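# Move foam block from desk to recessed end shelf

## Task

Pick up the small foam block lying on the desk and set it down on a shelf belonging to the shelving section at the far end of the aisle that is set back deeper than the other sections; it must rest directly on the shelf board, not on top of a carton. The robot must not tip over or finish leaning, or the task counts as failed.

## Robot and tools

ROBOT. A Hello Robot Stretch 4, about 1.6 m tall: an omni-wheel base (rim within 0.23 m of the base origin), a lift running up a mast, one arm that telescopes forward, and a wrist with yaw, pitch and roll plus a two-finger gripper. There is a single arm, so every command is one flat set of named values, not one list per arm. Occasional brief tugs on a held object or pushes on loose items can happen.

FRAMES. Base frame: origin on the floor beneath the base centre, x forward, y left, z up, metres. hand_pose (a point between the open fingertips) is reported in this frame and may be slightly wrong. The odometry frame is the base frame as it stood when the scene began; base_odometry counts wheel turns only, so slip looks like travel. Heading is in rad, left positive, -3.142 to 3.142. If turned_by_wheels and turned_by_imu, summed over one move, disagree by more than roughly 0.1 rad, the base likely struck something or slid, and the heading is off by about that difference.

TOOL move. One action per call; always send "blocking": false (true or omitted is refused). The call returns in about 0.5 s while motion continues. An action holds "base", "joints" or both, optionally with "speeds", "pace", "contact_limits"; or {"end_of_arm": "enable_torque"} by itself, which re-powers wrist or gripper motors that switched off.
- base: a relative offset from where the base last reported itself (or from its current spot if a move was still running). {"translate_m": d} straight ahead, forward positive, -2 to 2 m; {"strafe_m": d} sideways, left positive, -2 to 2 m; {"rotate_rad": d} turn in place, counter-clockwise positive, -3.2 to 3.2. Only translate_m and strafe_m may be combined (straight-line diagonal, no turning).
- joints: absolute targets by name. lift_m 0 to 1.2 m; arm_m 0 to 0.55 m (extension); wrist_yaw_rad -1.134 to 4.276 (0 forward, positive left, 3.14 folded back, above 3.4 may hit the arm); wrist_pitch_rad -1.117 to 4.259 (0 level, 1.57 pointing down); wrist_roll_rad -1.117 to 4.259 (0 = fingers level, positive clockwise viewed from behind); gripper_m -0.038 to 0.141 m fingertip gap (reading off by up to 0.015; -0.02 or less makes fingers press together). Done tolerances: ±0.004 for lift, arm, gripper; ±0.02 rad for wrist joints. Out-of-range joint targets are clipped and reported; other bad values are refused; unknown keys make the call invalid.
- pace: "slow", "default", "fast", "max". Base 0.1/0.3/0.4/0.6 m/s and 1/2/3/4 rad/s; lift 0.15/0.3/0.4/0.5 m/s; arm 0.1/0.4/0.6/0.7 m/s; wrist always 1.82 rad/s. A raised lift (above 0.2) slows the base, down to 0.3 m/s and 1 rad/s at 1.2.
- speeds: per-joint top speed overriding pace (not gripper_m).
- contact_limits: 0 (lightest) to 1, default 0.5, for arm_m, lift_m, translate_m, strafe_m, rotate_rad, each given only beside its own command. A base limit persists until the next base action. Even at 0 the arm needs roughly 15 to 40 N to stop; for a gentle press use 0 and aim 1 to 3 mm beyond contact. With a load, keep lift_m's limit at 0.15+ for 1 kg, 0.3+ for 2 kg.
- cameras: list of "head_camera", "head_left_camera", "head_right_camera", "wrist_camera", or "all"; omitted/null means all, [] means none.
Motions start together; a new move replaces only what it names. No action exceeds about 14 to 15 s (time_out).

TOOL wait: "seconds" 0 to 10, optional cameras; returns state early once moves settle. wait(0) shows progress under "earlier move". TOOL stop: brakes all running motions, which then hold (and may keep pressing); also re-brakes slack wheels. TOOL zoom_image: "camera" plus "region" [x0, y0, x1, y1] pixels from the top-left, at most 504x504, on a camera included in the latest images. TOOL finished_scene: "scene" number; ends the scene irreversibly, so the block must stay put without the robot.

RESULTS. "move" line: "done" or the worst status. Statuses: done, moving, off_target (stopped short, may still push), contact_stop (held back, now slack), time_out (target dropped), limit_stop_at_own_body, limit_stop_at_tilt (lean over 6 degrees; lift, arm, wheels go slack), torque_fault. An uncommanded stop or a refused call cancels the rest of that reply's move/wait/finished_scene calls. on_its_own reports holding, slack or off joints. lidar_m: 12 distances from the base origin, 30-degree sectors starting straight ahead and going counter-clockwise (4th left, 7th behind, 10th right); "-" is nothing seen or closer than 0.25 m; it sees from about 0.15 m up and may miss glass or thin legs. wrist_depth_mm: 7x7 grid of median depths, 100 to 2000 mm, "-" for unknown. base_tilt in degrees (forward, right positive, up to 3 degrees bias). motor_effort in percent with peak in brackets; servo_current in mA for wrist and gripper servos. A held load raises the pitch servo peak while lifting and makes wrist_pitch_rad read slightly higher.

GRIPPING. Close to more than 0.015 below the object's width; about 0.06 below resists tugs. Neither gripper_m nor "done" proves a grasp; look for a servo_current rise. Fingers pressed on a surface can jam. Squeezing while boxed in can cause torque_fault.

AVOID. Self-collision: gripper over the base with lift below about 0.2 (0.45 pointing down); pitch below -0.2 combined with roll below -0.4 or above 4; yaw + pitch below about -1.1; wrist folded back (yaw above 2.7, as at start) then tilted or rolled. Don't drive, turn or stop hard with over 1 kg held and arm_m above 0.2. Avoid drops, slams, hard shoves, releasing moving objects, and leaving things slack; a slack lift sags.

Each tool is called after "Request:" as a command line: name --argument value for each argument, lists and objects as JSON in quotes; but a table of rows of numbers goes row by row, as --pt "numbers of a row", without its own name.

## Session

Request:
move --blocking false --cameras '["head_camera", "head_left_camera", "head_right_camera"]'

Scene clock: 0.00 s.
base_odometry: x=+0.000 y=+0.000 heading=+0.000
turned_by_wheels: +0.000
turned_by_imu: +0.000
base_tilt: forward=+0.4 right=+1.5
lidar_m: 0.98 0.98 1.13 1.93 1.07 1.58 2.71 2.70 1.20 0.99 0.99 1.15
base_status: not commanded
joint_positions: lift_m=+0.140 arm_m=+0.002 wrist_yaw_rad=+3.046 wrist_pitch_rad=+0.002 wrist_roll_rad=+0.000 gripper_m=+0.056
joint_status: not commanded
measured_speeds: all 0
motor_effort: lift_m=+20 arm_m=-4 wheel_0=+0 wheel_1=+0 wheel_2=+0
servo_current: wrist_yaw_rad=33 wrist_pitch_rad=33 wrist_roll_rad=26 gripper_m=46
hand_pose: x=-0.1056 y=+0.1144 z=+0.3181 quat_wxyz=(+0.048, -0.001, +0.000, +0.999) (m; base frame)
wrist_depth_mm: 136 139 - - - - - / 114 140 - - 1983 - - / 123 150 - - - - - / 137 192 - - 1983 - - / - - - - 1808 1808 - / 1118 1138 196 1008 1078 1205 - / 798 723 831 152 759 866 854
pictures: head_camera, head_left_camera, head_right_camera

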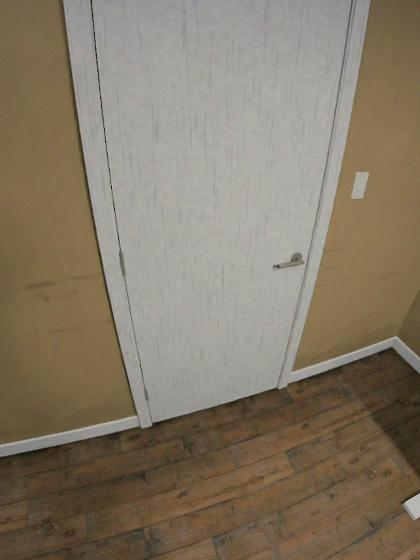

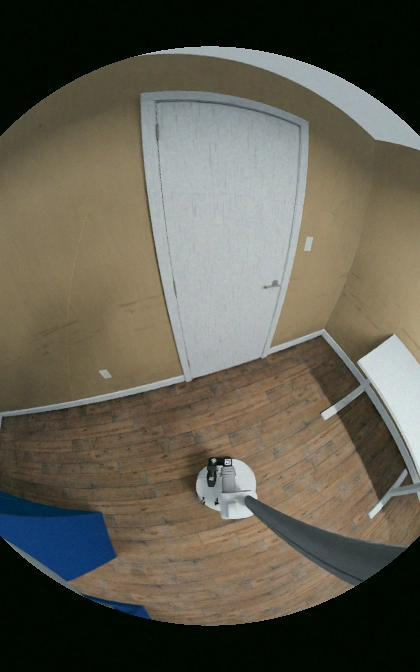

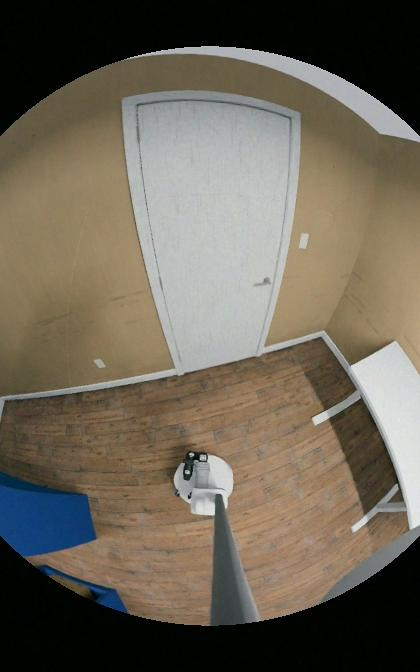

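Request:
move --blocking false --base '{"rotate_rad": -1.75}' --joints '{"lift_m": 0.8, "gripper_m": 0.1}' --pace "fast" --cameras '[]'

Request:
wait --seconds 2.5 --cameras '["head_camera", "head_left_camera", "head_right_camera"]'

Scene clock: 6.00 s.
move: moving
base_odometry: x=+0.000 y=+0.000 heading=-0.392
turned_by_wheels: -0.392
turned_by_imu: -0.386
base_tilt: forward=+0.4 right=+1.4
lidar_m: 1.10 0.97 1.02 1.27 1.10 1.09 1.60 2.69 2.72 1.10 0.97 1.01
base_status: rotate_rad moving
joint_positions: lift_m=+0.206 arm_m=+0.002 wrist_yaw_rad=+3.046 wrist_pitch_rad=+0.002 wrist_roll_rad=+0.000 gripper_m=+0.076
joint_status: lift_m moving; gripper_m moving
measured_speeds: translate_m=+0.001 strafe_m=-0.001 rotate_rad=-1.484 lift_m=+0.247 arm_m=+0.000 wrist_yaw_rad=+0.000 wrist_pitch_rad=+0.000 wrist_roll_rad=+0.000
motor_effort: lift_m=+28(28) arm_m=-4(4) wheel_0=+7(8) wheel_1=+9(9) wheel_2=+8(10)
servo_current: wrist_yaw_rad=39(46) wrist_pitch_rad=39(52) wrist_roll_rad=26(33) gripper_m=72(111)
hand_pose: x=-0.1056 y=+0.1144 z=+0.3832 quat_wxyz=(+0.048, -0.001, +0.000, +0.999) (m; base frame)
wrist_depth_mm: 137 139 - - - - - / 113 140 - - - - - / 121 146 1983 - - - - / 137 187 - - - - - / - - - 1983 - - 946 / 1281 1205 199 1366 189 - 976 / 917 778 960 149 854 931 917
pictures: none
No camera images: "cameras" was empty.

Scene clock: 8.23 s.
earlier move: done
base_odometry: x=+0.000 y=+0.000 heading=-1.750
turned_by_wheels: -1.358
turned_by_imu: -1.342
base_tilt: forward=+0.4 right=+1.3
lidar_m: 1.02 0.98 1.39 1.02 0.98 1.08 1.58 1.06 1.14 1.60 2.67 1.32
base_status: done
joint_positions: lift_m=+0.800 arm_m=+0.002 wrist_yaw_rad=+3.046 wrist_pitch_rad=+0.002 wrist_roll_rad=+0.000 gripper_m=+0.100
joint_status: all done
measured_speeds: all 0
motor_effort: lift_m=+24(28) arm_m=-4(4) wheel_0=+1(8) wheel_1=+1(11) wheel_2=-2(10)
servo_current: wrist_yaw_rad=39(46) wrist_pitch_rad=33(52) wrist_roll_rad=26(33) gripper_m=39(111)
hand_pose: x=-0.1056 y=+0.1144 z=+0.9773 quat_wxyz=(+0.048, -0.001, +0.000, +0.999) (m; base frame)
wrist_depth_mm: 136 140 - - - - - / 115 140 - - - - - / 124 153 - - - - - / 137 200 - - - - - / - - - - - - - / - - - - 191 - - / - - - - - - -
wait: 2.23 of 2.5 s (the move ended)
pictures: head_camera, head_left_camera, head_right_camera

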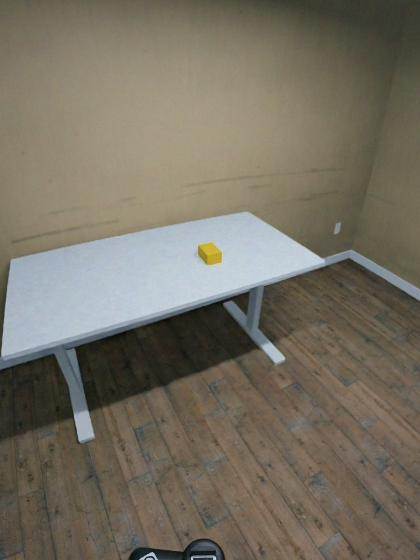

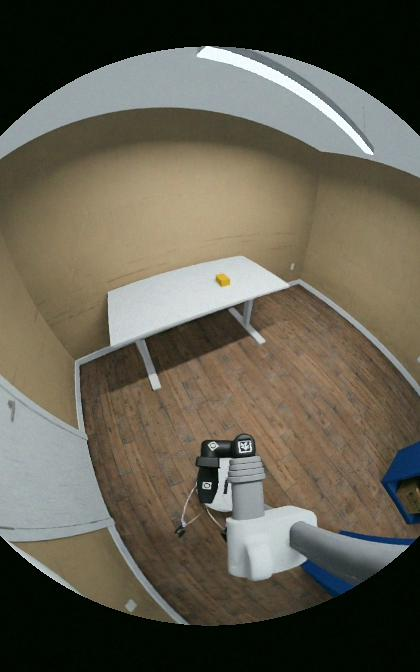

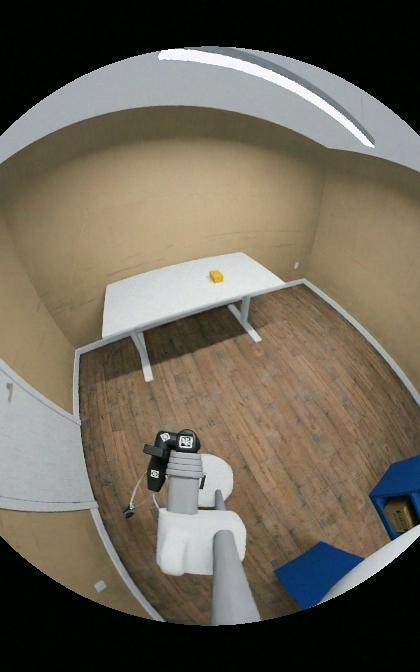

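Request:
move --blocking false --joints '{"lift_m": 0.95, "wrist_yaw_rad": 0.0, "wrist_pitch_rad": 0.5, "gripper_m": 0.12}' --cameras '[]'

Request:
wait --seconds 2.2

Request:
zoom_image --camera "head_camera" --region '[150, 200, 270, 320]'

Request:
zoom_image --camera "head_left_camera" --region '[300, 380, 420, 620]'

Scene clock: 47.23 s.
move: moving
base_odometry: x=+0.000 y=+0.000 heading=-1.750
turned_by_wheels: +0.000
turned_by_imu: -0.001
base_tilt: forward=+0.4 right=+1.3
lidar_m: 1.02 0.97 1.39 1.02 0.98 1.08 1.58 1.07 1.14 1.62 2.68 1.33
base_status: not commanded
joint_positions: lift_m=+0.839 arm_m=+0.002 wrist_yaw_rad=+2.446 wrist_pitch_rad=+0.480 wrist_roll_rad=+0.000 gripper_m=+0.114
joint_status: lift_m moving; wrist_yaw_rad moving; wrist_pitch_rad moving; gripper_m moving
measured_speeds: translate_m=+0.000 strafe_m=+0.000 rotate_rad=+0.000 lift_m=+0.149 arm_m=+0.000 wrist_yaw_rad=-1.815 wrist_pitch_rad=+0.596 wrist_roll_rad=+0.000
motor_effort: lift_m=+25(26) arm_m=-4(4) wheel_0=+1(1) wheel_1=+1(1) wheel_2=-2(2)
servo_current: wrist_yaw_rad=98(137) wrist_pitch_rad=20(78) wrist_roll_rad=26(33) gripper_m=26(104)
hand_pose: x=+0.0328 y=+0.2310 z=+0.8838 quat_wxyz=(+0.331, -0.224, +0.081, +0.913) (m; base frame)
wrist_depth_mm: - - - - - - - / - - - - - - - / - - - - - - - / - - - - - - - / 1756 1756 1618 - - - - / 1397 1308 1336 1430 195 - - / 1229 1138 1229 151 1205 1182 -
pictures: none
No camera images: "cameras" was empty.

Scene clock: 49.10 s.
earlier move: done
base_odometry: x=+0.000 y=+0.000 heading=-1.750
turned_by_wheels: +0.000
turned_by_imu: +0.000
base_tilt: forward=+0.3 right=+1.4
lidar_m: 1.01 0.96 1.39 1.03 0.98 1.09 1.59 1.07 1.13 1.61 2.67 1.32
base_status: not commanded
joint_positions: lift_m=+0.950 arm_m=+0.002 wrist_yaw_rad=+0.003 wrist_pitch_rad=+0.499 wrist_roll_rad=+0.000 gripper_m=+0.120
joint_status: all done
measured_speeds: all 0
motor_effort: lift_m=+24(27) arm_m=-4(4) wheel_0=+1(1) wheel_1=+1(1) wheel_2=-2(2)
servo_current: wrist_yaw_rad=39(137) wrist_pitch_rad=46(78) wrist_roll_rad=33(33) gripper_m=46(104)
hand_pose: x=+0.4266 y=-0.0865 z=+0.9897 quat_wxyz=(+0.969, +0.000, +0.247, +0.002) (m; base frame)
wrist_depth_mm: - - - - - - - / - - - - - - - / - - - - - - - / - - - - - - - / - 1756 1863 1863 1921 1921 1921 / 1430 220 1430 1618 196 1576 1576 / 1281 1255 1336 152 1308 1308 1336
wait: 1.87 of 2.2 s (the move ended)
pictures: head_camera, head_left_camera, head_right_camera, wrist_camera
camera_calibration:
wrist_camera: T_world_to_cam=[[-0.0179108, -0.997969, 0.0611356, -0.16197], [-0.498377, -0.0440968, -0.865838, 1.11869], [0.866775, -0.0459764, -0.496575, 0.34733], [0, 0, 0, 1]] pos_world=[0.253573, -0.0963411, 1.15099]

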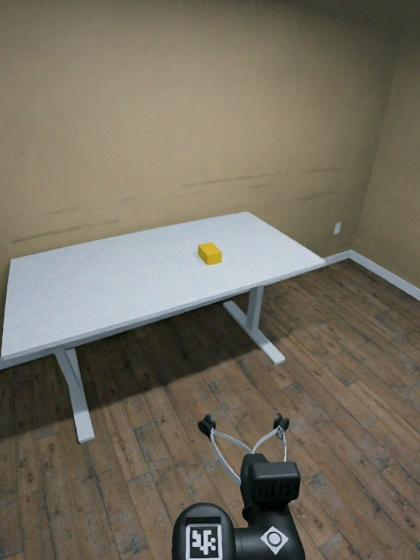

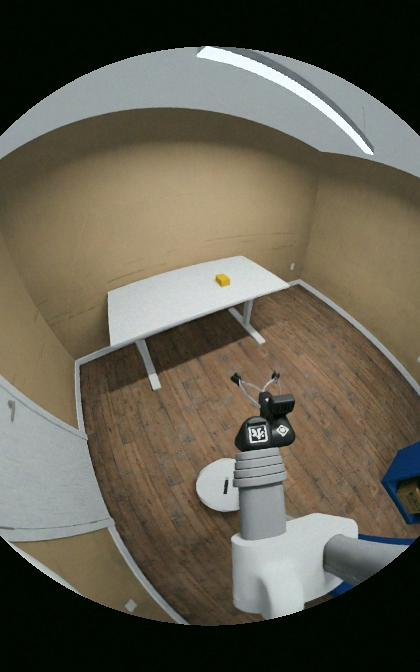

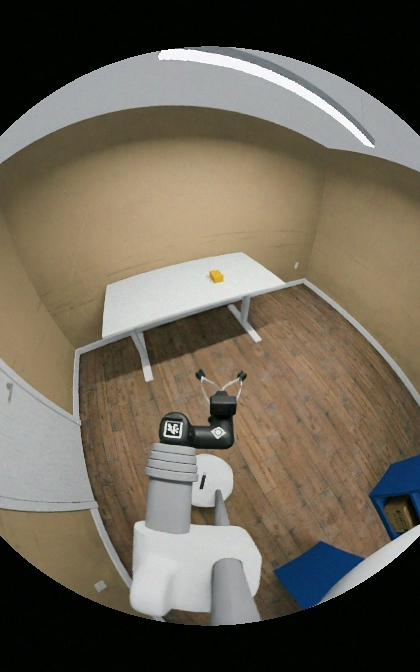

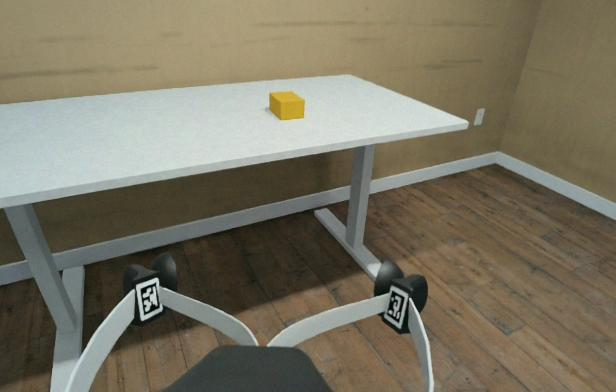

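Scaled by 4.200 from the camera's 420x560 image, which has a finer 1200x1600 frame.

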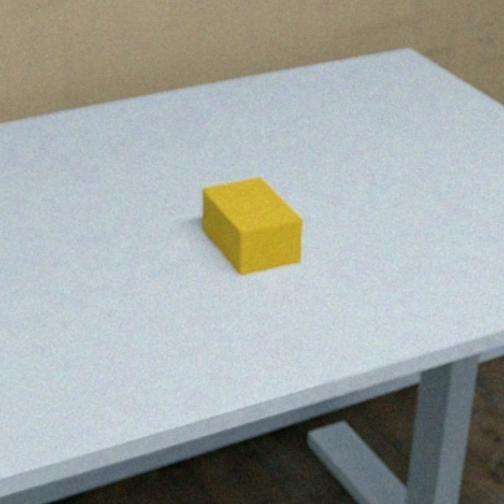

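Scaled by 2.100 from the camera's 420x672 image, which has a finer 600x960 frame.

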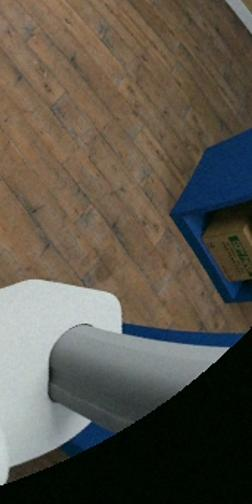

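Request:
move --blocking false --base '{"rotate_rad": 0.4}' --joints '{"wrist_pitch_rad": 0.4, "lift_m": 0.88}' --cameras '[]'

Request:
wait --seconds 3 --cameras '[]'

Request:
move --blocking false --base '{"translate_m": 0.5, "strafe_m": -0.538}' --joints '{"arm_m": 0.25}' --cameras '[]'

Request:
wait --seconds 5 --cameras '["head_camera", "head_right_camera", "wrist_camera"]'

Request:
zoom_image --camera "head_right_camera" --region '[240, 380, 420, 620]'

Scene clock: 78.73 s.
move: moving
base_odometry: x=+0.000 y=+0.000 heading=-1.523
turned_by_wheels: +0.227
turned_by_imu: +0.223
base_tilt: forward=+0.4 right=+1.3
lidar_m: 0.99 0.99 1.16 1.00 1.00 1.19 2.23 1.05 1.55 2.69 2.70 1.14
base_status: rotate_rad moving
joint_positions: lift_m=+0.911 arm_m=+0.002 wrist_yaw_rad=+0.003 wrist_pitch_rad=+0.406 wrist_roll_rad=+0.000 gripper_m=+0.120
joint_status: lift_m moving; wrist_pitch_rad moving
measured_speeds: translate_m=+0.000 strafe_m=-0.002 rotate_rad=+0.819 lift_m=-0.141 arm_m=+0.000 wrist_yaw_rad=+0.000 wrist_pitch_rad=+0.000 wrist_roll_rad=+0.000
motor_effort: lift_m=+12(23) arm_m=-4(4) wheel_0=-5(8) wheel_1=-6(7) wheel_2=-5(8)
servo_current: wrist_yaw_rad=39(39) wrist_pitch_rad=46(85) wrist_roll_rad=26(33) gripper_m=46(46)
hand_pose: x=+0.4384 y=-0.0866 z=+0.9758 quat_wxyz=(+0.979, +0.000, +0.202, +0.002) (m; base frame)
wrist_depth_mm: - - - - - - - / - - - - - - - / - - - - - - - / - - - - - - - / - - - 1983 - - - / 1576 195 1537 1756 198 1708 1708 / 1366 1336 1397 152 1397 1366 1464
pictures: none
No camera images: "cameras" was empty.

Scene clock: 79.53 s.
earlier move: done
base_odometry: x=+0.000 y=+0.000 heading=-1.350
turned_by_wheels: +0.172
turned_by_imu: +0.170
base_tilt: forward=+0.4 right=+1.3
lidar_m: 0.99 1.04 1.05 0.97 1.05 1.38 1.06 1.10 1.56 2.67 1.52 1.05
base_status: done
joint_positions: lift_m=+0.880 arm_m=+0.002 wrist_yaw_rad=+0.003 wrist_pitch_rad=+0.406 wrist_roll_rad=+0.000 gripper_m=+0.120
joint_status: all done
measured_speeds: all 0
motor_effort: lift_m=+14(23) arm_m=-4(4) wheel_0=-2(8) wheel_1=-2(7) wheel_2=-1(8)
servo_current: wrist_yaw_rad=33(46) wrist_pitch_rad=33(85) wrist_roll_rad=33(33) gripper_m=46(52)
hand_pose: x=+0.4384 y=-0.0866 z=+0.9448 quat_wxyz=(+0.979, +0.000, +0.202, +0.002) (m; base frame)
wrist_depth_mm: - - - - - - - / - - - - - - - / - - - - - - - / 1618 - - - - - - / 1756 - - 1863 1808 1983 1863 / 1537 220 184 1661 197 1618 1618 / 1336 1281 1366 152 1336 1336 1366
wait: 0.80 of 3 s (the move ended)
pictures: none
No camera images: "cameras" was empty.

Scene clock: 80.03 s.
move: moving
base_odometry: x=-0.019 y=-0.027 heading=-1.351
turned_by_wheels: +0.000
turned_by_imu: +0.000
base_tilt: forward=+0.3 right=+1.5
lidar_m: 0.95 1.01 1.09 0.99 1.07 1.42 1.08 1.13 1.57 2.68 1.51 1.01
base_status: translate_m moving; strafe_m moving
joint_positions: lift_m=+0.880 arm_m=+0.054 wrist_yaw_rad=+0.003 wrist_pitch_rad=+0.406 wrist_roll_rad=+0.000 gripper_m=+0.120
joint_status: arm_m moving
measured_speeds: translate_m=+0.086 strafe_m=-0.093 rotate_rad=-0.005 lift_m=+0.000 arm_m=+0.198 wrist_yaw_rad=+0.000 wrist_pitch_rad=+0.000 wrist_roll_rad=+0.000
motor_effort: lift_m=+14(14) arm_m=+7(9) wheel_0=+9(9) wheel_1=-3(7) wheel_2=-8(9)
servo_current: wrist_yaw_rad=39(46) wrist_pitch_rad=46(59) wrist_roll_rad=26(33) gripper_m=52(52)
hand_pose: x=+0.4906 y=-0.0866 z=+0.9448 quat_wxyz=(+0.979, +0.000, +0.202, +0.002) (m; base frame)
wrist_depth_mm: - - - - - - - / - - - - - - - / - - - - - - - / - - - - - - - / - - - - - - 1921 / 1576 220 185 1661 197 1618 1661 / 1336 1281 1366 152 1336 1336 1397
pictures: none
No camera images: "cameras" was empty.

Scene clock: 83.43 s.
earlier move: done
base_odometry: x=-0.416 y=-0.605 heading=-1.350
turned_by_wheels: +0.000
turned_by_imu: -0.002
base_tilt: forward=+0.2 right=+1.3
lidar_m: 0.52 0.55 0.72 1.53 1.59 2.12 1.54 1.62 2.26 2.12 0.81 0.55
base_status: done
joint_positions: lift_m=+0.880 arm_m=+0.250 wrist_yaw_rad=+0.003 wrist_pitch_rad=+0.406 wrist_roll_rad=+0.000 gripper_m=+0.120
joint_status: all done
measured_speeds: all 0
motor_effort: lift_m=+14(14) arm_m=+6(9) wheel_0=+1(10) wheel_1=-1(7) wheel_2=+0(9)
servo_current: wrist_yaw_rad=33(52) wrist_pitch_rad=46(59) wrist_roll_rad=26(39) gripper_m=46(52)
hand_pose: x=+0.6859 y=-0.0866 z=+0.9448 quat_wxyz=(+0.979, +0.000, +0.201, +0.002) (m; base frame)
wrist_depth_mm: - - - - - - - / - - - - - - - / - - - - - - - / - - - - - - - / - - - - - - - / - 186 185 373 192 - - / - - - - - - -
wait: 3.40 of 5 s (the move ended)
pictures: head_camera, head_right_camera, wrist_camera
camera_calibration:
wrist_camera: T_world_to_cam=[[-0.023824, -0.997982, 0.0588649, -0.148416], [-0.415102, -0.0436908, -0.908725, 1.19251], [0.909463, -0.0460844, -0.413223, -0.00775428], [0, 0, 0, 1]] pos_world=[0.498531, -0.0963718, 1.0892]

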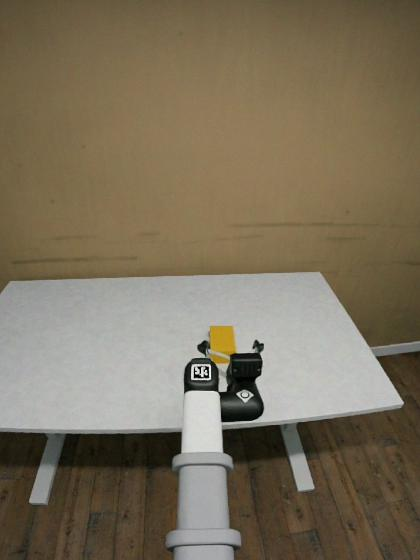

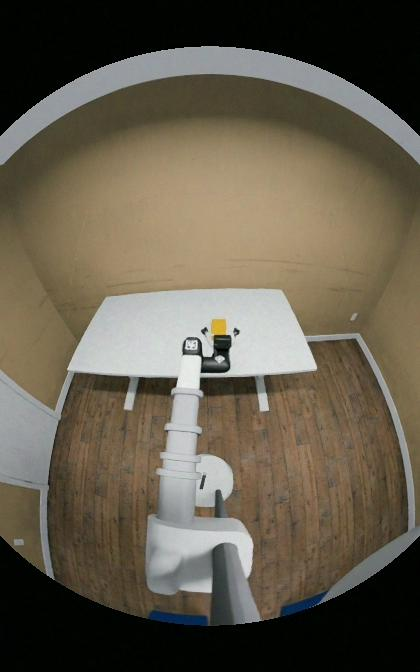

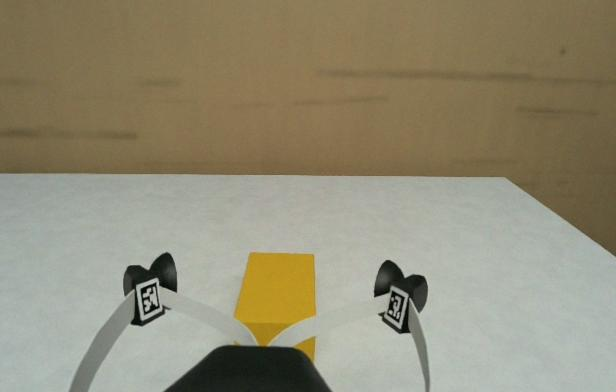

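Scaled by 2.100 from the camera's 420x672 image, which has a finer 600x960 frame.

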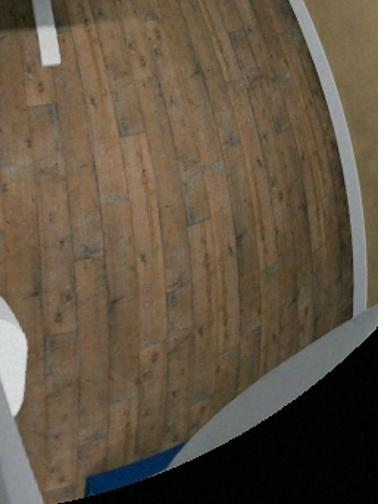

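Request:
move --blocking false --joints '{"arm_m": 0.405, "gripper_m": 0.135}' --cameras '[]'

Request:
wait --seconds 2 --cameras '[]'

Request:
move --blocking false --joints '{"lift_m": 0.738}' --cameras '[]'

Request:
wait --seconds 2.5 --cameras '["wrist_camera", "head_camera"]'

Scene clock: 103.80 s.
move: moving
base_odometry: x=-0.416 y=-0.605 heading=-1.350
turned_by_wheels: +0.000
turned_by_imu: -0.001
base_tilt: forward=+0.5 right=+1.4
lidar_m: 0.51 0.55 0.72 1.55 1.62 2.18 1.54 1.64 2.25 2.12 0.79 0.55
base_status: not commanded
joint_positions: lift_m=+0.880 arm_m=+0.302 wrist_yaw_rad=+0.003 wrist_pitch_rad=+0.406 wrist_roll_rad=+0.000 gripper_m=+0.132
joint_status: arm_m moving; gripper_m moving
measured_speeds: translate_m=+0.000 strafe_m=+0.000 rotate_rad=+0.000 lift_m=+0.000 arm_m=+0.198 wrist_yaw_rad=+0.000 wrist_pitch_rad=+0.000 wrist_roll_rad=+0.000
motor_effort: lift_m=+14(14) arm_m=+8(9) wheel_0=+2(2) wheel_1=-1(1) wheel_2=+0(0)
servo_current: wrist_yaw_rad=39(46) wrist_pitch_rad=33(59) wrist_roll_rad=26(33) gripper_m=33(72)
hand_pose: x=+0.7384 y=-0.0866 z=+0.9448 quat_wxyz=(+0.979, +0.000, +0.201, +0.002) (m; base frame)
wrist_depth_mm: - - - - - - - / - - - - - - - / - - - - - - - / - - - - - - - / - - - - - - - / - 188 182 375 195 - - / - - - - - - -
pictures: none
No camera images: "cameras" was empty.

Scene clock: 104.83 s.
earlier move: done
base_odometry: x=-0.416 y=-0.605 heading=-1.350
turned_by_wheels: +0.000
turned_by_imu: +0.000
base_tilt: forward=+0.2 right=+1.4
lidar_m: 0.50 0.53 0.72 1.56 1.61 2.12 1.55 1.64 2.28 2.12 0.81 0.55
base_status: not commanded
joint_positions: lift_m=+0.880 arm_m=+0.405 wrist_yaw_rad=+0.003 wrist_pitch_rad=+0.406 wrist_roll_rad=+0.000 gripper_m=+0.135
joint_status: all done
measured_speeds: all 0
motor_effort: lift_m=+14(14) arm_m=+7(10) wheel_0=+1(2) wheel_1=-1(1) wheel_2=+0(0)
servo_current: wrist_yaw_rad=39(46) wrist_pitch_rad=52(59) wrist_roll_rad=26(33) gripper_m=39(72)
hand_pose: x=+0.8409 y=-0.0866 z=+0.9448 quat_wxyz=(+0.979, +0.000, +0.201, +0.002) (m; base frame)
wrist_depth_mm: - - - - - - - / - - - - - - - / - - - - - - - / - - - - - - - / - - - - - - - / - 187 171 - 196 - - / - - - - - - -
wait: 1.03 of 2 s (the move ended)
pictures: none
No camera images: "cameras" was empty.

Scene clock: 105.33 s.
move: moving
base_odometry: x=-0.416 y=-0.605 heading=-1.350
turned_by_wheels: +0.000
turned_by_imu: +0.000
base_tilt: forward=+0.3 right=+1.3
lidar_m: 0.49 0.55 0.74 1.54 1.59 2.16 1.53 1.64 2.23 2.13 0.82 0.54
base_status: not commanded
joint_positions: lift_m=+0.841 arm_m=+0.405 wrist_yaw_rad=+0.003 wrist_pitch_rad=+0.406 wrist_roll_rad=+0.000 gripper_m=+0.135
joint_status: lift_m moving
measured_speeds: translate_m=+0.000 strafe_m=+0.000 rotate_rad=+0.000 lift_m=-0.149 arm_m=+0.000 wrist_yaw_rad=+0.000 wrist_pitch_rad=+0.000 wrist_roll_rad=+0.000
motor_effort: lift_m=+11(14) arm_m=+7(7) wheel_0=+2(2) wheel_1=-1(1) wheel_2=+0(0)
servo_current: wrist_yaw_rad=39(46) wrist_pitch_rad=52(59) wrist_roll_rad=26(33) gripper_m=46(52)
hand_pose: x=+0.8409 y=-0.0866 z=+0.9056 quat_wxyz=(+0.979, +0.000, +0.201, +0.002) (m; base frame)
wrist_depth_mm: - - - - - - - / - - - - - - - / - - - - - - - / - - - - - - - / - - - - - - - / - 186 172 - 195 - - / - - - - - - -
pictures: none
No camera images: "cameras" was empty.

Scene clock: 106.50 s.
earlier move: done
base_odometry: x=-0.416 y=-0.605 heading=-1.350
turned_by_wheels: +0.000
turned_by_imu: +0.000
base_tilt: forward=+0.2 right=+1.4
lidar_m: 0.52 0.54 0.74 1.55 1.61 2.13 1.52 1.62 2.26 2.12 0.79 0.57
base_status: not commanded
joint_positions: lift_m=+0.739 arm_m=+0.405 wrist_yaw_rad=+0.003 wrist_pitch_rad=+0.398 wrist_roll_rad=+0.000 gripper_m=+0.135
joint_status: all done
measured_speeds: all 0
motor_effort: lift_m=+10(16) arm_m=+6(7) wheel_0=+1(2) wheel_1=+0(1) wheel_2=+0(0)
servo_current: wrist_yaw_rad=39(46) wrist_pitch_rad=59(59) wrist_roll_rad=26(33) gripper_m=46(52)
hand_pose: x=+0.8418 y=-0.0866 z=+0.8052 quat_wxyz=(+0.980, +0.000, +0.198, +0.001) (m; base frame)
wrist_depth_mm: - - - - - - - / - - - - - - - / - - - - - - - / - - - - - - - / - - 229 244 - - - / - 181 181 191 195 - - / - 157 157 - - - -
wait: 1.17 of 2.5 s (the move ended)
pictures: head_camera, wrist_camera
camera_calibration:
wrist_camera: T_world_to_cam=[[-0.0245094, -0.997977, 0.0586584, -0.135801], [-0.408203, -0.043571, -0.911851, 1.12703], [0.912562, -0.0462935, -0.40631, -0.215371], [0, 0, 0, 1]] pos_world=[0.653266, -0.0963911, 0.948138]

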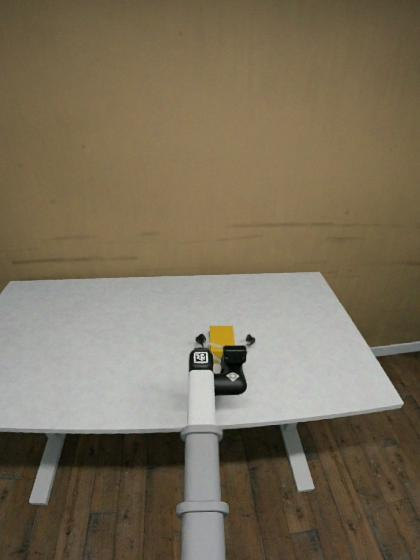

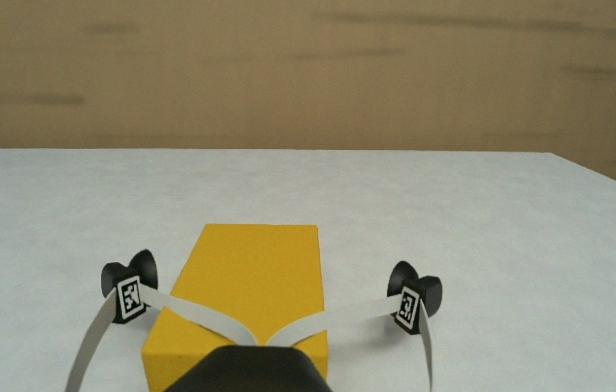

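Request:
move --blocking false --joints '{"gripper_m": 0.02}' --cameras '[]'

Request:
wait --seconds 2.5 --cameras '["wrist_camera", "head_camera"]'

Request:
move --blocking false --joints '{"lift_m": 0.9}' --cameras '[]'

Request:
wait --seconds 2.5 --cameras '["wrist_camera", "head_camera"]'

Scene clock: 116.37 s.
move: moving
base_odometry: x=-0.416 y=-0.605 heading=-1.350
turned_by_wheels: +0.000
turned_by_imu: -0.001
base_tilt: forward=+0.2 right=+1.4
lidar_m: 0.53 0.54 0.74 1.54 1.60 2.16 1.55 1.64 2.27 2.11 0.82 0.56
base_status: not commanded
joint_positions: lift_m=+0.739 arm_m=+0.405 wrist_yaw_rad=+0.003 wrist_pitch_rad=+0.398 wrist_roll_rad=+0.000 gripper_m=+0.122
joint_status: gripper_m moving
measured_speeds: all 0
motor_effort: lift_m=+10(10) arm_m=+6(6) wheel_0=+1(2) wheel_1=-1(1) wheel_2=+0(0)
servo_current: wrist_yaw_rad=33(39) wrist_pitch_rad=33(46) wrist_roll_rad=26(33) gripper_m=85(91)
hand_pose: x=+0.8418 y=-0.0866 z=+0.8052 quat_wxyz=(+0.980, +0.000, +0.198, +0.001) (m; base frame)
wrist_depth_mm: - - - - - - - / - - - - - - - / - - - - - - - / - - - - - - - / - - 229 243 - - - / - 180 182 190 195 - - / - 156 155 - - - -
pictures: none
No camera images: "cameras" was empty.

Scene clock: 117.90 s.
earlier move: done
base_odometry: x=-0.416 y=-0.605 heading=-1.350
turned_by_wheels: +0.000
turned_by_imu: +0.000
base_tilt: forward=+0.3 right=+1.4
lidar_m: 0.53 0.54 0.73 1.54 1.59 2.13 1.55 1.64 2.26 2.12 0.80 0.55
base_status: not commanded
joint_positions: lift_m=+0.739 arm_m=+0.405 wrist_yaw_rad=+0.003 wrist_pitch_rad=+0.398 wrist_roll_rad=+0.000 gripper_m=+0.021
joint_status: all done
measured_speeds: all 0
motor_effort: lift_m=+12(12) arm_m=+5(7) wheel_0=+2(2) wheel_1=+0(1) wheel_2=+2(2)
servo_current: wrist_yaw_rad=33(46) wrist_pitch_rad=59(59) wrist_roll_rad=26(39) gripper_m=117(254)
hand_pose: x=+0.8419 y=-0.0866 z=+0.8051 quat_wxyz=(+0.980, +0.000, +0.198, +0.001) (m; base frame)
wrist_depth_mm: - - - - - - - / - - - - - - - / - - - - - - - / - - - - - - - / - - 211 216 - - - / - 176 174 175 182 - - / - - 144 146 - - -
wait: 1.53 of 2.5 s (the move ended)
pictures: head_camera, wrist_camera
camera_calibration:
wrist_camera: T_world_to_cam=[[-0.0245336, -0.997977, 0.0586471, -0.135765], [-0.407834, -0.0435696, -0.912016, 1.12684], [0.912727, -0.0462933, -0.40594, -0.215951], [0, 0, 0, 1]] pos_world=[0.653336, -0.0963912, 0.947993]

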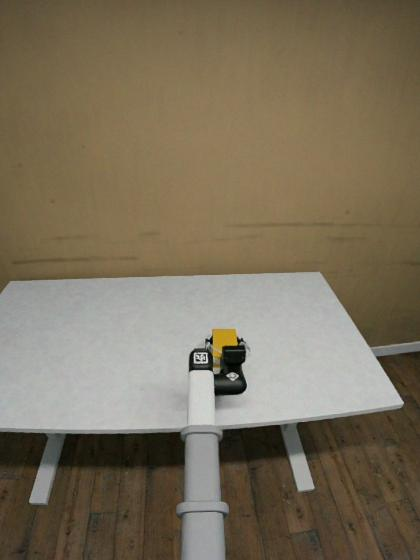

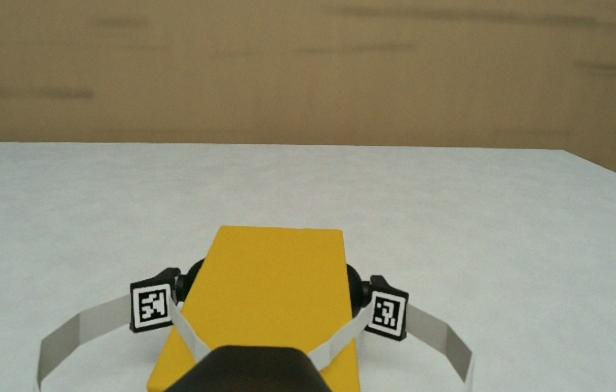

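Scene clock: 118.40 s.
move: moving
base_odometry: x=-0.416 y=-0.605 heading=-1.350
turned_by_wheels: +0.000
turned_by_imu: +0.000
base_tilt: forward=+0.4 right=+1.4
lidar_m: 0.53 0.50 0.74 1.55 1.61 2.13 1.53 1.63 2.24 2.10 0.80 0.56
base_status: not commanded
joint_positions: lift_m=+0.777 arm_m=+0.405 wrist_yaw_rad=+0.003 wrist_pitch_rad=+0.400 wrist_roll_rad=+0.000 gripper_m=+0.021
joint_status: lift_m moving
measured_speeds: translate_m=+0.000 strafe_m=+0.000 rotate_rad=+0.000 lift_m=+0.149 arm_m=+0.000 wrist_yaw_rad=+0.000 wrist_pitch_rad=+0.000 wrist_roll_rad=+0.000
motor_effort: lift_m=+27(27) arm_m=+5(5) wheel_0=+2(2) wheel_1=+0(1) wheel_2=+2(2)
servo_current: wrist_yaw_rad=33(39) wrist_pitch_rad=39(59) wrist_roll_rad=20(33) gripper_m=124(130)
hand_pose: x=+0.8416 y=-0.0866 z=+0.8428 quat_wxyz=(+0.980, +0.000, +0.199, +0.001) (m; base frame)
wrist_depth_mm: - - - - - - - / - - - - - - - / - - - - - - - / - - - - - - - / - - 207 218 - - - / - 177 175 175 183 - - / - - 145 147 - - -
pictures: none
No camera images: "cameras" was empty.

Scene clock: 119.67 s.
earlier move: done
base_odometry: x=-0.416 y=-0.605 heading=-1.350
turned_by_wheels: +0.000
turned_by_imu: +0.000
base_tilt: forward=+0.3 right=+1.4
lidar_m: 0.52 0.51 0.74 1.56 1.62 2.14 1.55 1.66 2.28 2.13 0.81 0.56
base_status: not commanded
joint_positions: lift_m=+0.900 arm_m=+0.405 wrist_yaw_rad=+0.003 wrist_pitch_rad=+0.400 wrist_roll_rad=+0.000 gripper_m=+0.021
joint_status: all done
measured_speeds: all 0
motor_effort: lift_m=+24(28) arm_m=+5(6) wheel_0=+2(2) wheel_1=+0(1) wheel_2=+2(2)
servo_current: wrist_yaw_rad=33(46) wrist_pitch_rad=39(59) wrist_roll_rad=26(33) gripper_m=117(130)
hand_pose: x=+0.8416 y=-0.0866 z=+0.9655 quat_wxyz=(+0.980, +0.000, +0.199, +0.001) (m; base frame)
wrist_depth_mm: - - - - - - - / - - - - - - - / - - - - - - - / - - - - - - - / - - 206 217 - - - / - 176 175 175 183 - - / - - 145 147 - - -
wait: 1.27 of 2.5 s (the move ended)
pictures: head_camera, wrist_camera
camera_calibration:
wrist_camera: T_world_to_cam=[[-0.0244048, -0.997977, 0.0587071, -0.145345], [-0.409831, -0.0435755, -0.91112, 1.27385], [0.911835, -0.0462957, -0.407939, -0.147931], [0, 0, 0, 1]] pos_world=[0.653404, -0.096391, 1.10882]

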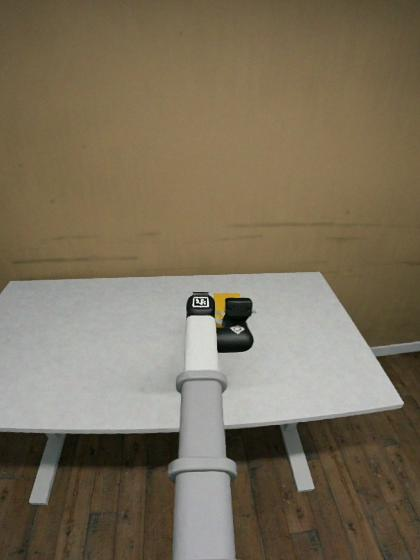

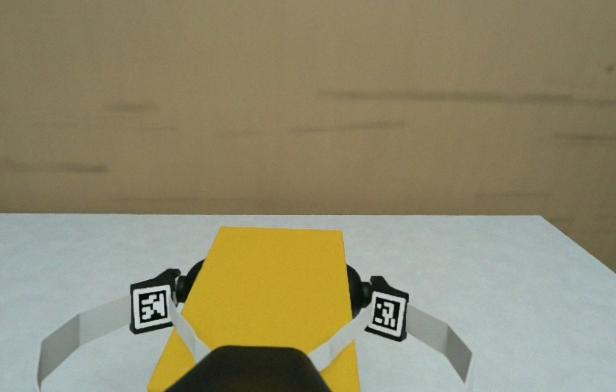

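Request:
move --blocking false --base '{"rotate_rad": 3.1}' --joints '{"arm_m": 0.02}' --cameras '[]'

Request:
wait --seconds 4 --cameras '["head_camera", "head_left_camera", "head_right_camera"]'

Scene clock: 134.13 s.
move: moving
base_odometry: x=-0.416 y=-0.605 heading=-1.102
turned_by_wheels: +0.248
turned_by_imu: +0.244
base_tilt: forward=+0.3 right=+1.4
lidar_m: 0.51 0.58 0.98 1.54 1.78 1.53 1.54 1.70 2.14 2.12 0.65 0.53
base_status: rotate_rad moving
joint_positions: lift_m=+0.900 arm_m=+0.353 wrist_yaw_rad=+0.003 wrist_pitch_rad=+0.400 wrist_roll_rad=+0.000 gripper_m=+0.021
joint_status: arm_m moving
measured_speeds: translate_m=+0.000 strafe_m=+0.000 rotate_rad=+0.949 lift_m=+0.000 arm_m=-0.198 wrist_yaw_rad=+0.000 wrist_pitch_rad=+0.000 wrist_roll_rad=+0.000
motor_effort: lift_m=+24(24) arm_m=-4(8) wheel_0=-7(9) wheel_1=-6(9) wheel_2=-7(8)
servo_current: wrist_yaw_rad=39(39) wrist_pitch_rad=39(46) wrist_roll_rad=26(33) gripper_m=124(130)
hand_pose: x=+0.7896 y=-0.0867 z=+0.9655 quat_wxyz=(+0.980, +0.000, +0.199, +0.001) (m; base frame)
wrist_depth_mm: - - - - - - - / - - - - - - - / - - - - - - - / - - - - - - - / - - 207 218 - - - / - 176 175 175 182 - - / - - 145 147 - - -
pictures: none
No camera images: "cameras" was empty.

Scene clock: 136.60 s.
earlier move: done
base_odometry: x=-0.416 y=-0.605 heading=+1.750
turned_by_wheels: +2.852
turned_by_imu: +2.815
base_tilt: forward=+0.4 right=+1.3
lidar_m: 1.52 1.60 2.31 2.14 2.16 0.58 0.52 0.53 0.67 1.55 1.58 2.02
base_status: done
joint_positions: lift_m=+0.900 arm_m=+0.020 wrist_yaw_rad=+0.003 wrist_pitch_rad=+0.400 wrist_roll_rad=+0.000 gripper_m=+0.021
joint_status: all done
measured_speeds: all 0
motor_effort: lift_m=+24(24) arm_m=-6(10) wheel_0=-3(9) wheel_1=+0(9) wheel_2=+0(8)
servo_current: wrist_yaw_rad=33(46) wrist_pitch_rad=46(52) wrist_roll_rad=26(33) gripper_m=117(130)
hand_pose: x=+0.4570 y=-0.0867 z=+0.9655 quat_wxyz=(+0.980, +0.000, +0.199, +0.001) (m; base frame)
wrist_depth_mm: - - - - - - - / - - - - - - - / - - - - - - - / - - - - - - - / - 1921 228 218 - - 1921 / 1464 177 174 175 183 1708 1661 / 1255 1281 145 147 1366 1308 1430
wait: 2.47 of 4 s (the move ended)
pictures: head_camera, head_left_camera, head_right_camera

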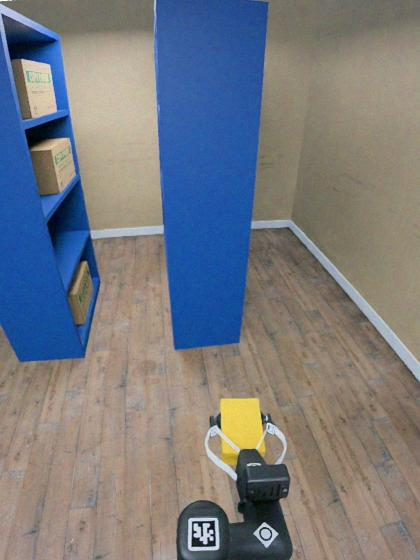

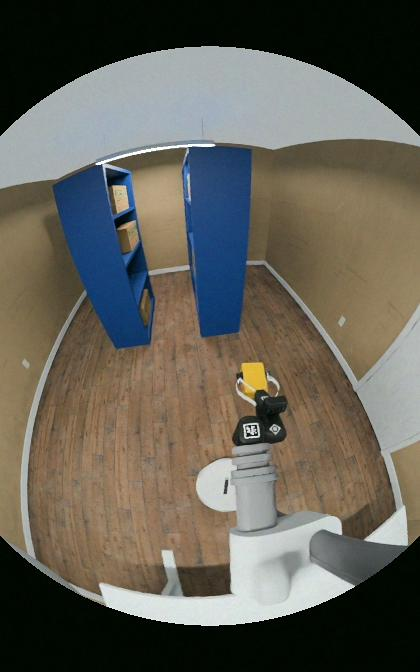

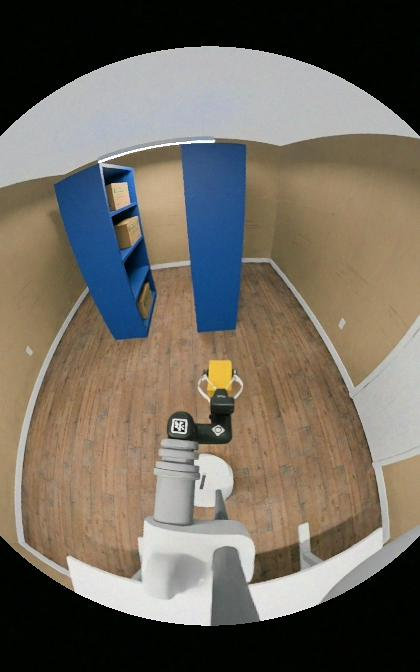

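Request:
move --blocking false --base '{"translate_m": 0.5, "strafe_m": 0.415}' --pace "fast" --cameras '[]'

Request:
wait --seconds 4 --cameras '[]'

Request:
move --blocking false --base '{"rotate_rad": 0.07}' --cameras '[]'

Request:
wait --seconds 1 --cameras '["head_camera", "head_left_camera", "head_right_camera", "wrist_camera"]'

Request:
zoom_image --camera "head_left_camera" --region '[60, 100, 320, 360]'

Request:
zoom_image --camera "head_right_camera" --region '[60, 100, 320, 360]'

Scene clock: 164.17 s.
move: moving
base_odometry: x=-0.450 y=-0.576 heading=+1.749
turned_by_wheels: +0.000
turned_by_imu: -0.001
base_tilt: forward=+0.5 right=+1.2
lidar_m: 1.49 1.58 2.31 2.12 2.11 0.61 0.55 0.58 0.71 1.57 1.61 2.03
base_status: translate_m moving; strafe_m moving
joint_positions: lift_m=+0.900 arm_m=+0.020 wrist_yaw_rad=+0.003 wrist_pitch_rad=+0.400 wrist_roll_rad=+0.000 gripper_m=+0.021
joint_status: not commanded
measured_speeds: translate_m=+0.131 strafe_m=+0.111 rotate_rad=-0.002 lift_m=+0.000 arm_m=+0.000 wrist_yaw_rad=+0.000 wrist_pitch_rad=+0.000 wrist_roll_rad=+0.000
motor_effort: lift_m=+24(24) arm_m=-6(6) wheel_0=-4(6) wheel_1=+10(10) wheel_2=-9(9)
servo_current: wrist_yaw_rad=39(46) wrist_pitch_rad=46(52) wrist_roll_rad=26(33) gripper_m=111(130)
hand_pose: x=+0.4570 y=-0.0867 z=+0.9655 quat_wxyz=(+0.980, +0.000, +0.199, +0.001) (m; base frame)
wrist_depth_mm: - - - - - - - / - - - - - - - / - - - - - - - / - - - - - - - / - 1921 228 218 - - 1921 / - 176 175 175 182 1756 1661 / 1281 1308 145 147 1366 1281 1430
pictures: none
No camera images: "cameras" was empty.

Scene clock: 166.93 s.
earlier move: done
base_odometry: x=-0.913 y=-0.187 heading=+1.749
turned_by_wheels: +0.000
turned_by_imu: +0.001
base_tilt: forward=+0.4 right=+1.5
lidar_m: 1.08 1.01 1.95 1.78 1.83 2.03 1.05 1.09 1.38 1.87 1.93 1.07
base_status: done
joint_positions: lift_m=+0.900 arm_m=+0.020 wrist_yaw_rad=+0.003 wrist_pitch_rad=+0.400 wrist_roll_rad=+0.000 gripper_m=+0.021
joint_status: not commanded
measured_speeds: all 0
motor_effort: lift_m=+24(24) arm_m=-6(6) wheel_0=-2(7) wheel_1=-2(12) wheel_2=+0(10)
servo_current: wrist_yaw_rad=39(46) wrist_pitch_rad=52(52) wrist_roll_rad=33(33) gripper_m=117(130)
hand_pose: x=+0.4570 y=-0.0867 z=+0.9655 quat_wxyz=(+0.980, +0.000, +0.199, +0.001) (m; base frame)
wrist_depth_mm: - - - - - - - / - - - - - - - / - - - 1756 1182 - - / - - - - - - - / - 1464 228 217 - - - / - 177 175 175 182 1661 1661 / - - 145 147 - 1281 1430
wait: 2.77 of 4 s (the move ended)
pictures: none
No camera images: "cameras" was empty.

Scene clock: 167.43 s.
move: moving
base_odometry: x=-0.913 y=-0.187 heading=+1.819
turned_by_wheels: +0.070
turned_by_imu: +0.068
base_tilt: forward=+0.3 right=+1.5
lidar_m: 1.14 1.01 1.89 1.78 1.85 2.00 1.06 1.08 1.47 1.91 1.97 1.06
base_status: rotate_rad moving
joint_positions: lift_m=+0.900 arm_m=+0.020 wrist_yaw_rad=+0.003 wrist_pitch_rad=+0.400 wrist_roll_rad=+0.000 gripper_m=+0.021
joint_status: not commanded
measured_speeds: all 0
motor_effort: lift_m=+24(24) arm_m=-6(6) wheel_0=-4(6) wheel_1=-1(6) wheel_2=-1(7)
servo_current: wrist_yaw_rad=39(39) wrist_pitch_rad=46(52) wrist_roll_rad=26(33) gripper_m=124(130)
hand_pose: x=+0.4570 y=-0.0867 z=+0.9655 quat_wxyz=(+0.980, +0.000, +0.199, +0.001) (m; base frame)
wrist_depth_mm: - - - - - - - / - - - - - - - / - - - - 1182 - - / - - - - 1229 - - / - - 228 217 - - - / - 176 175 175 182 - 1661 / - - 145 147 - - 1430
pictures: none
No camera images: "cameras" was empty.

Scene clock: 167.63 s.
earlier move: done
base_odometry: x=-0.913 y=-0.187 heading=+1.819
turned_by_wheels: +0.000
turned_by_imu: +0.000
base_tilt: forward=+0.4 right=+1.4
lidar_m: 1.16 1.01 1.89 1.77 1.84 2.01 1.06 1.09 1.49 1.88 1.96 1.06
base_status: done
joint_positions: lift_m=+0.900 arm_m=+0.020 wrist_yaw_rad=+0.003 wrist_pitch_rad=+0.400 wrist_roll_rad=+0.000 gripper_m=+0.021
joint_status: not commanded
measured_speeds: all 0
motor_effort: lift_m=+24(24) arm_m=-6(6) wheel_0=-3(6) wheel_1=-2(6) wheel_2=-1(7)
servo_current: wrist_yaw_rad=39(39) wrist_pitch_rad=46(59) wrist_roll_rad=26(33) gripper_m=111(130)
hand_pose: x=+0.4570 y=-0.0867 z=+0.9655 quat_wxyz=(+0.980, +0.000, +0.199, +0.001) (m; base frame)
wrist_depth_mm: - - - - - - - / - - - - - - - / - - - - 1182 - - / - - - - 1229 - - / - - 227 218 - - - / - 175 174 175 182 - 1661 / - - 145 147 - - 1430
wait: 0.20 of 1 s (the move ended)
pictures: head_camera, head_left_camera, head_right_camera, wrist_camera
camera_calibration:
wrist_camera: T_world_to_cam=[[-0.0245962, -0.997972, 0.0587079, -0.1547], [-0.409857, -0.0434968, -0.911112, 1.11625], [0.911818, -0.0464717, -0.407956, 0.202844], [0, 0, 0, 1]] pos_world=[0.268742, -0.096406, 1.10887]

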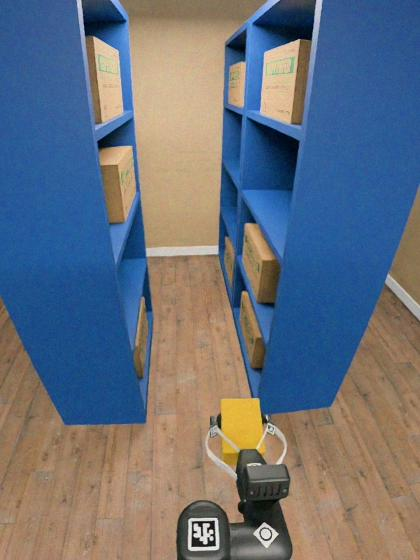

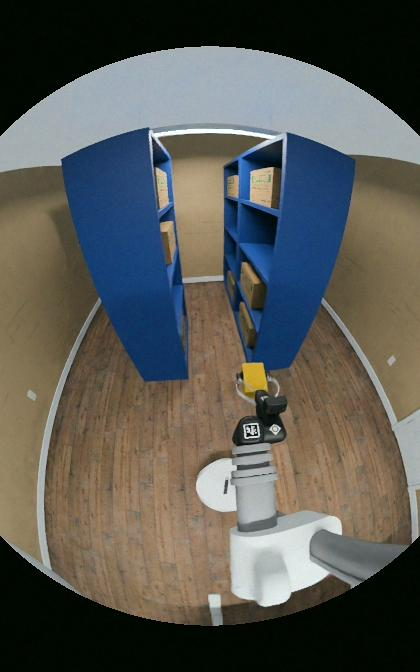

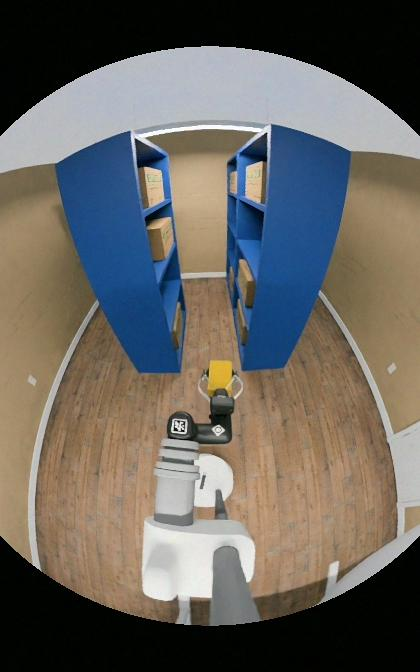

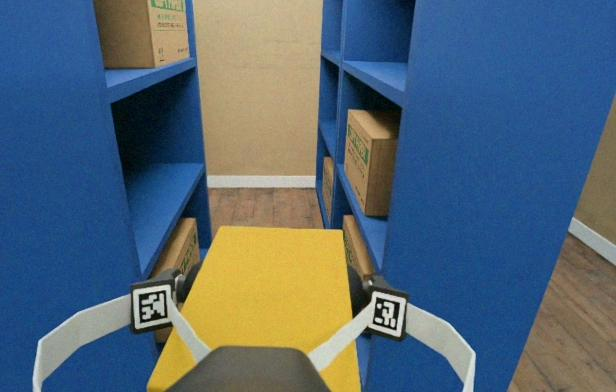

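Scaled by 1.938 from the camera's 420x672 image, which has a finer 600x960 frame.

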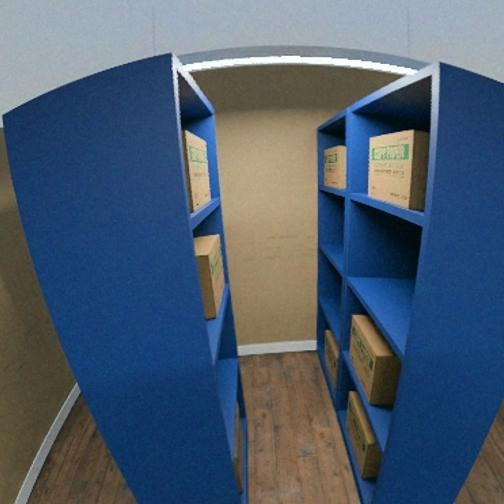

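Scaled by 1.938 from the camera's 420x672 image, which has a finer 600x960 frame.

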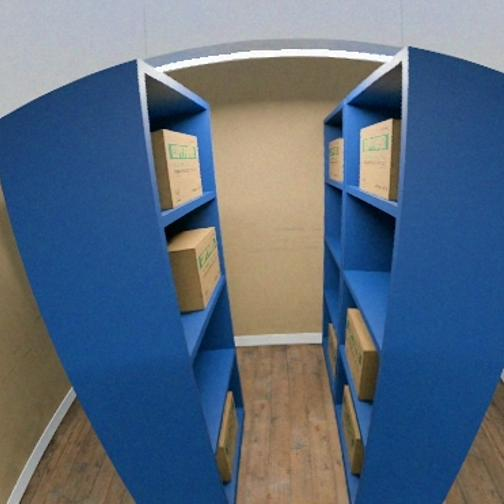

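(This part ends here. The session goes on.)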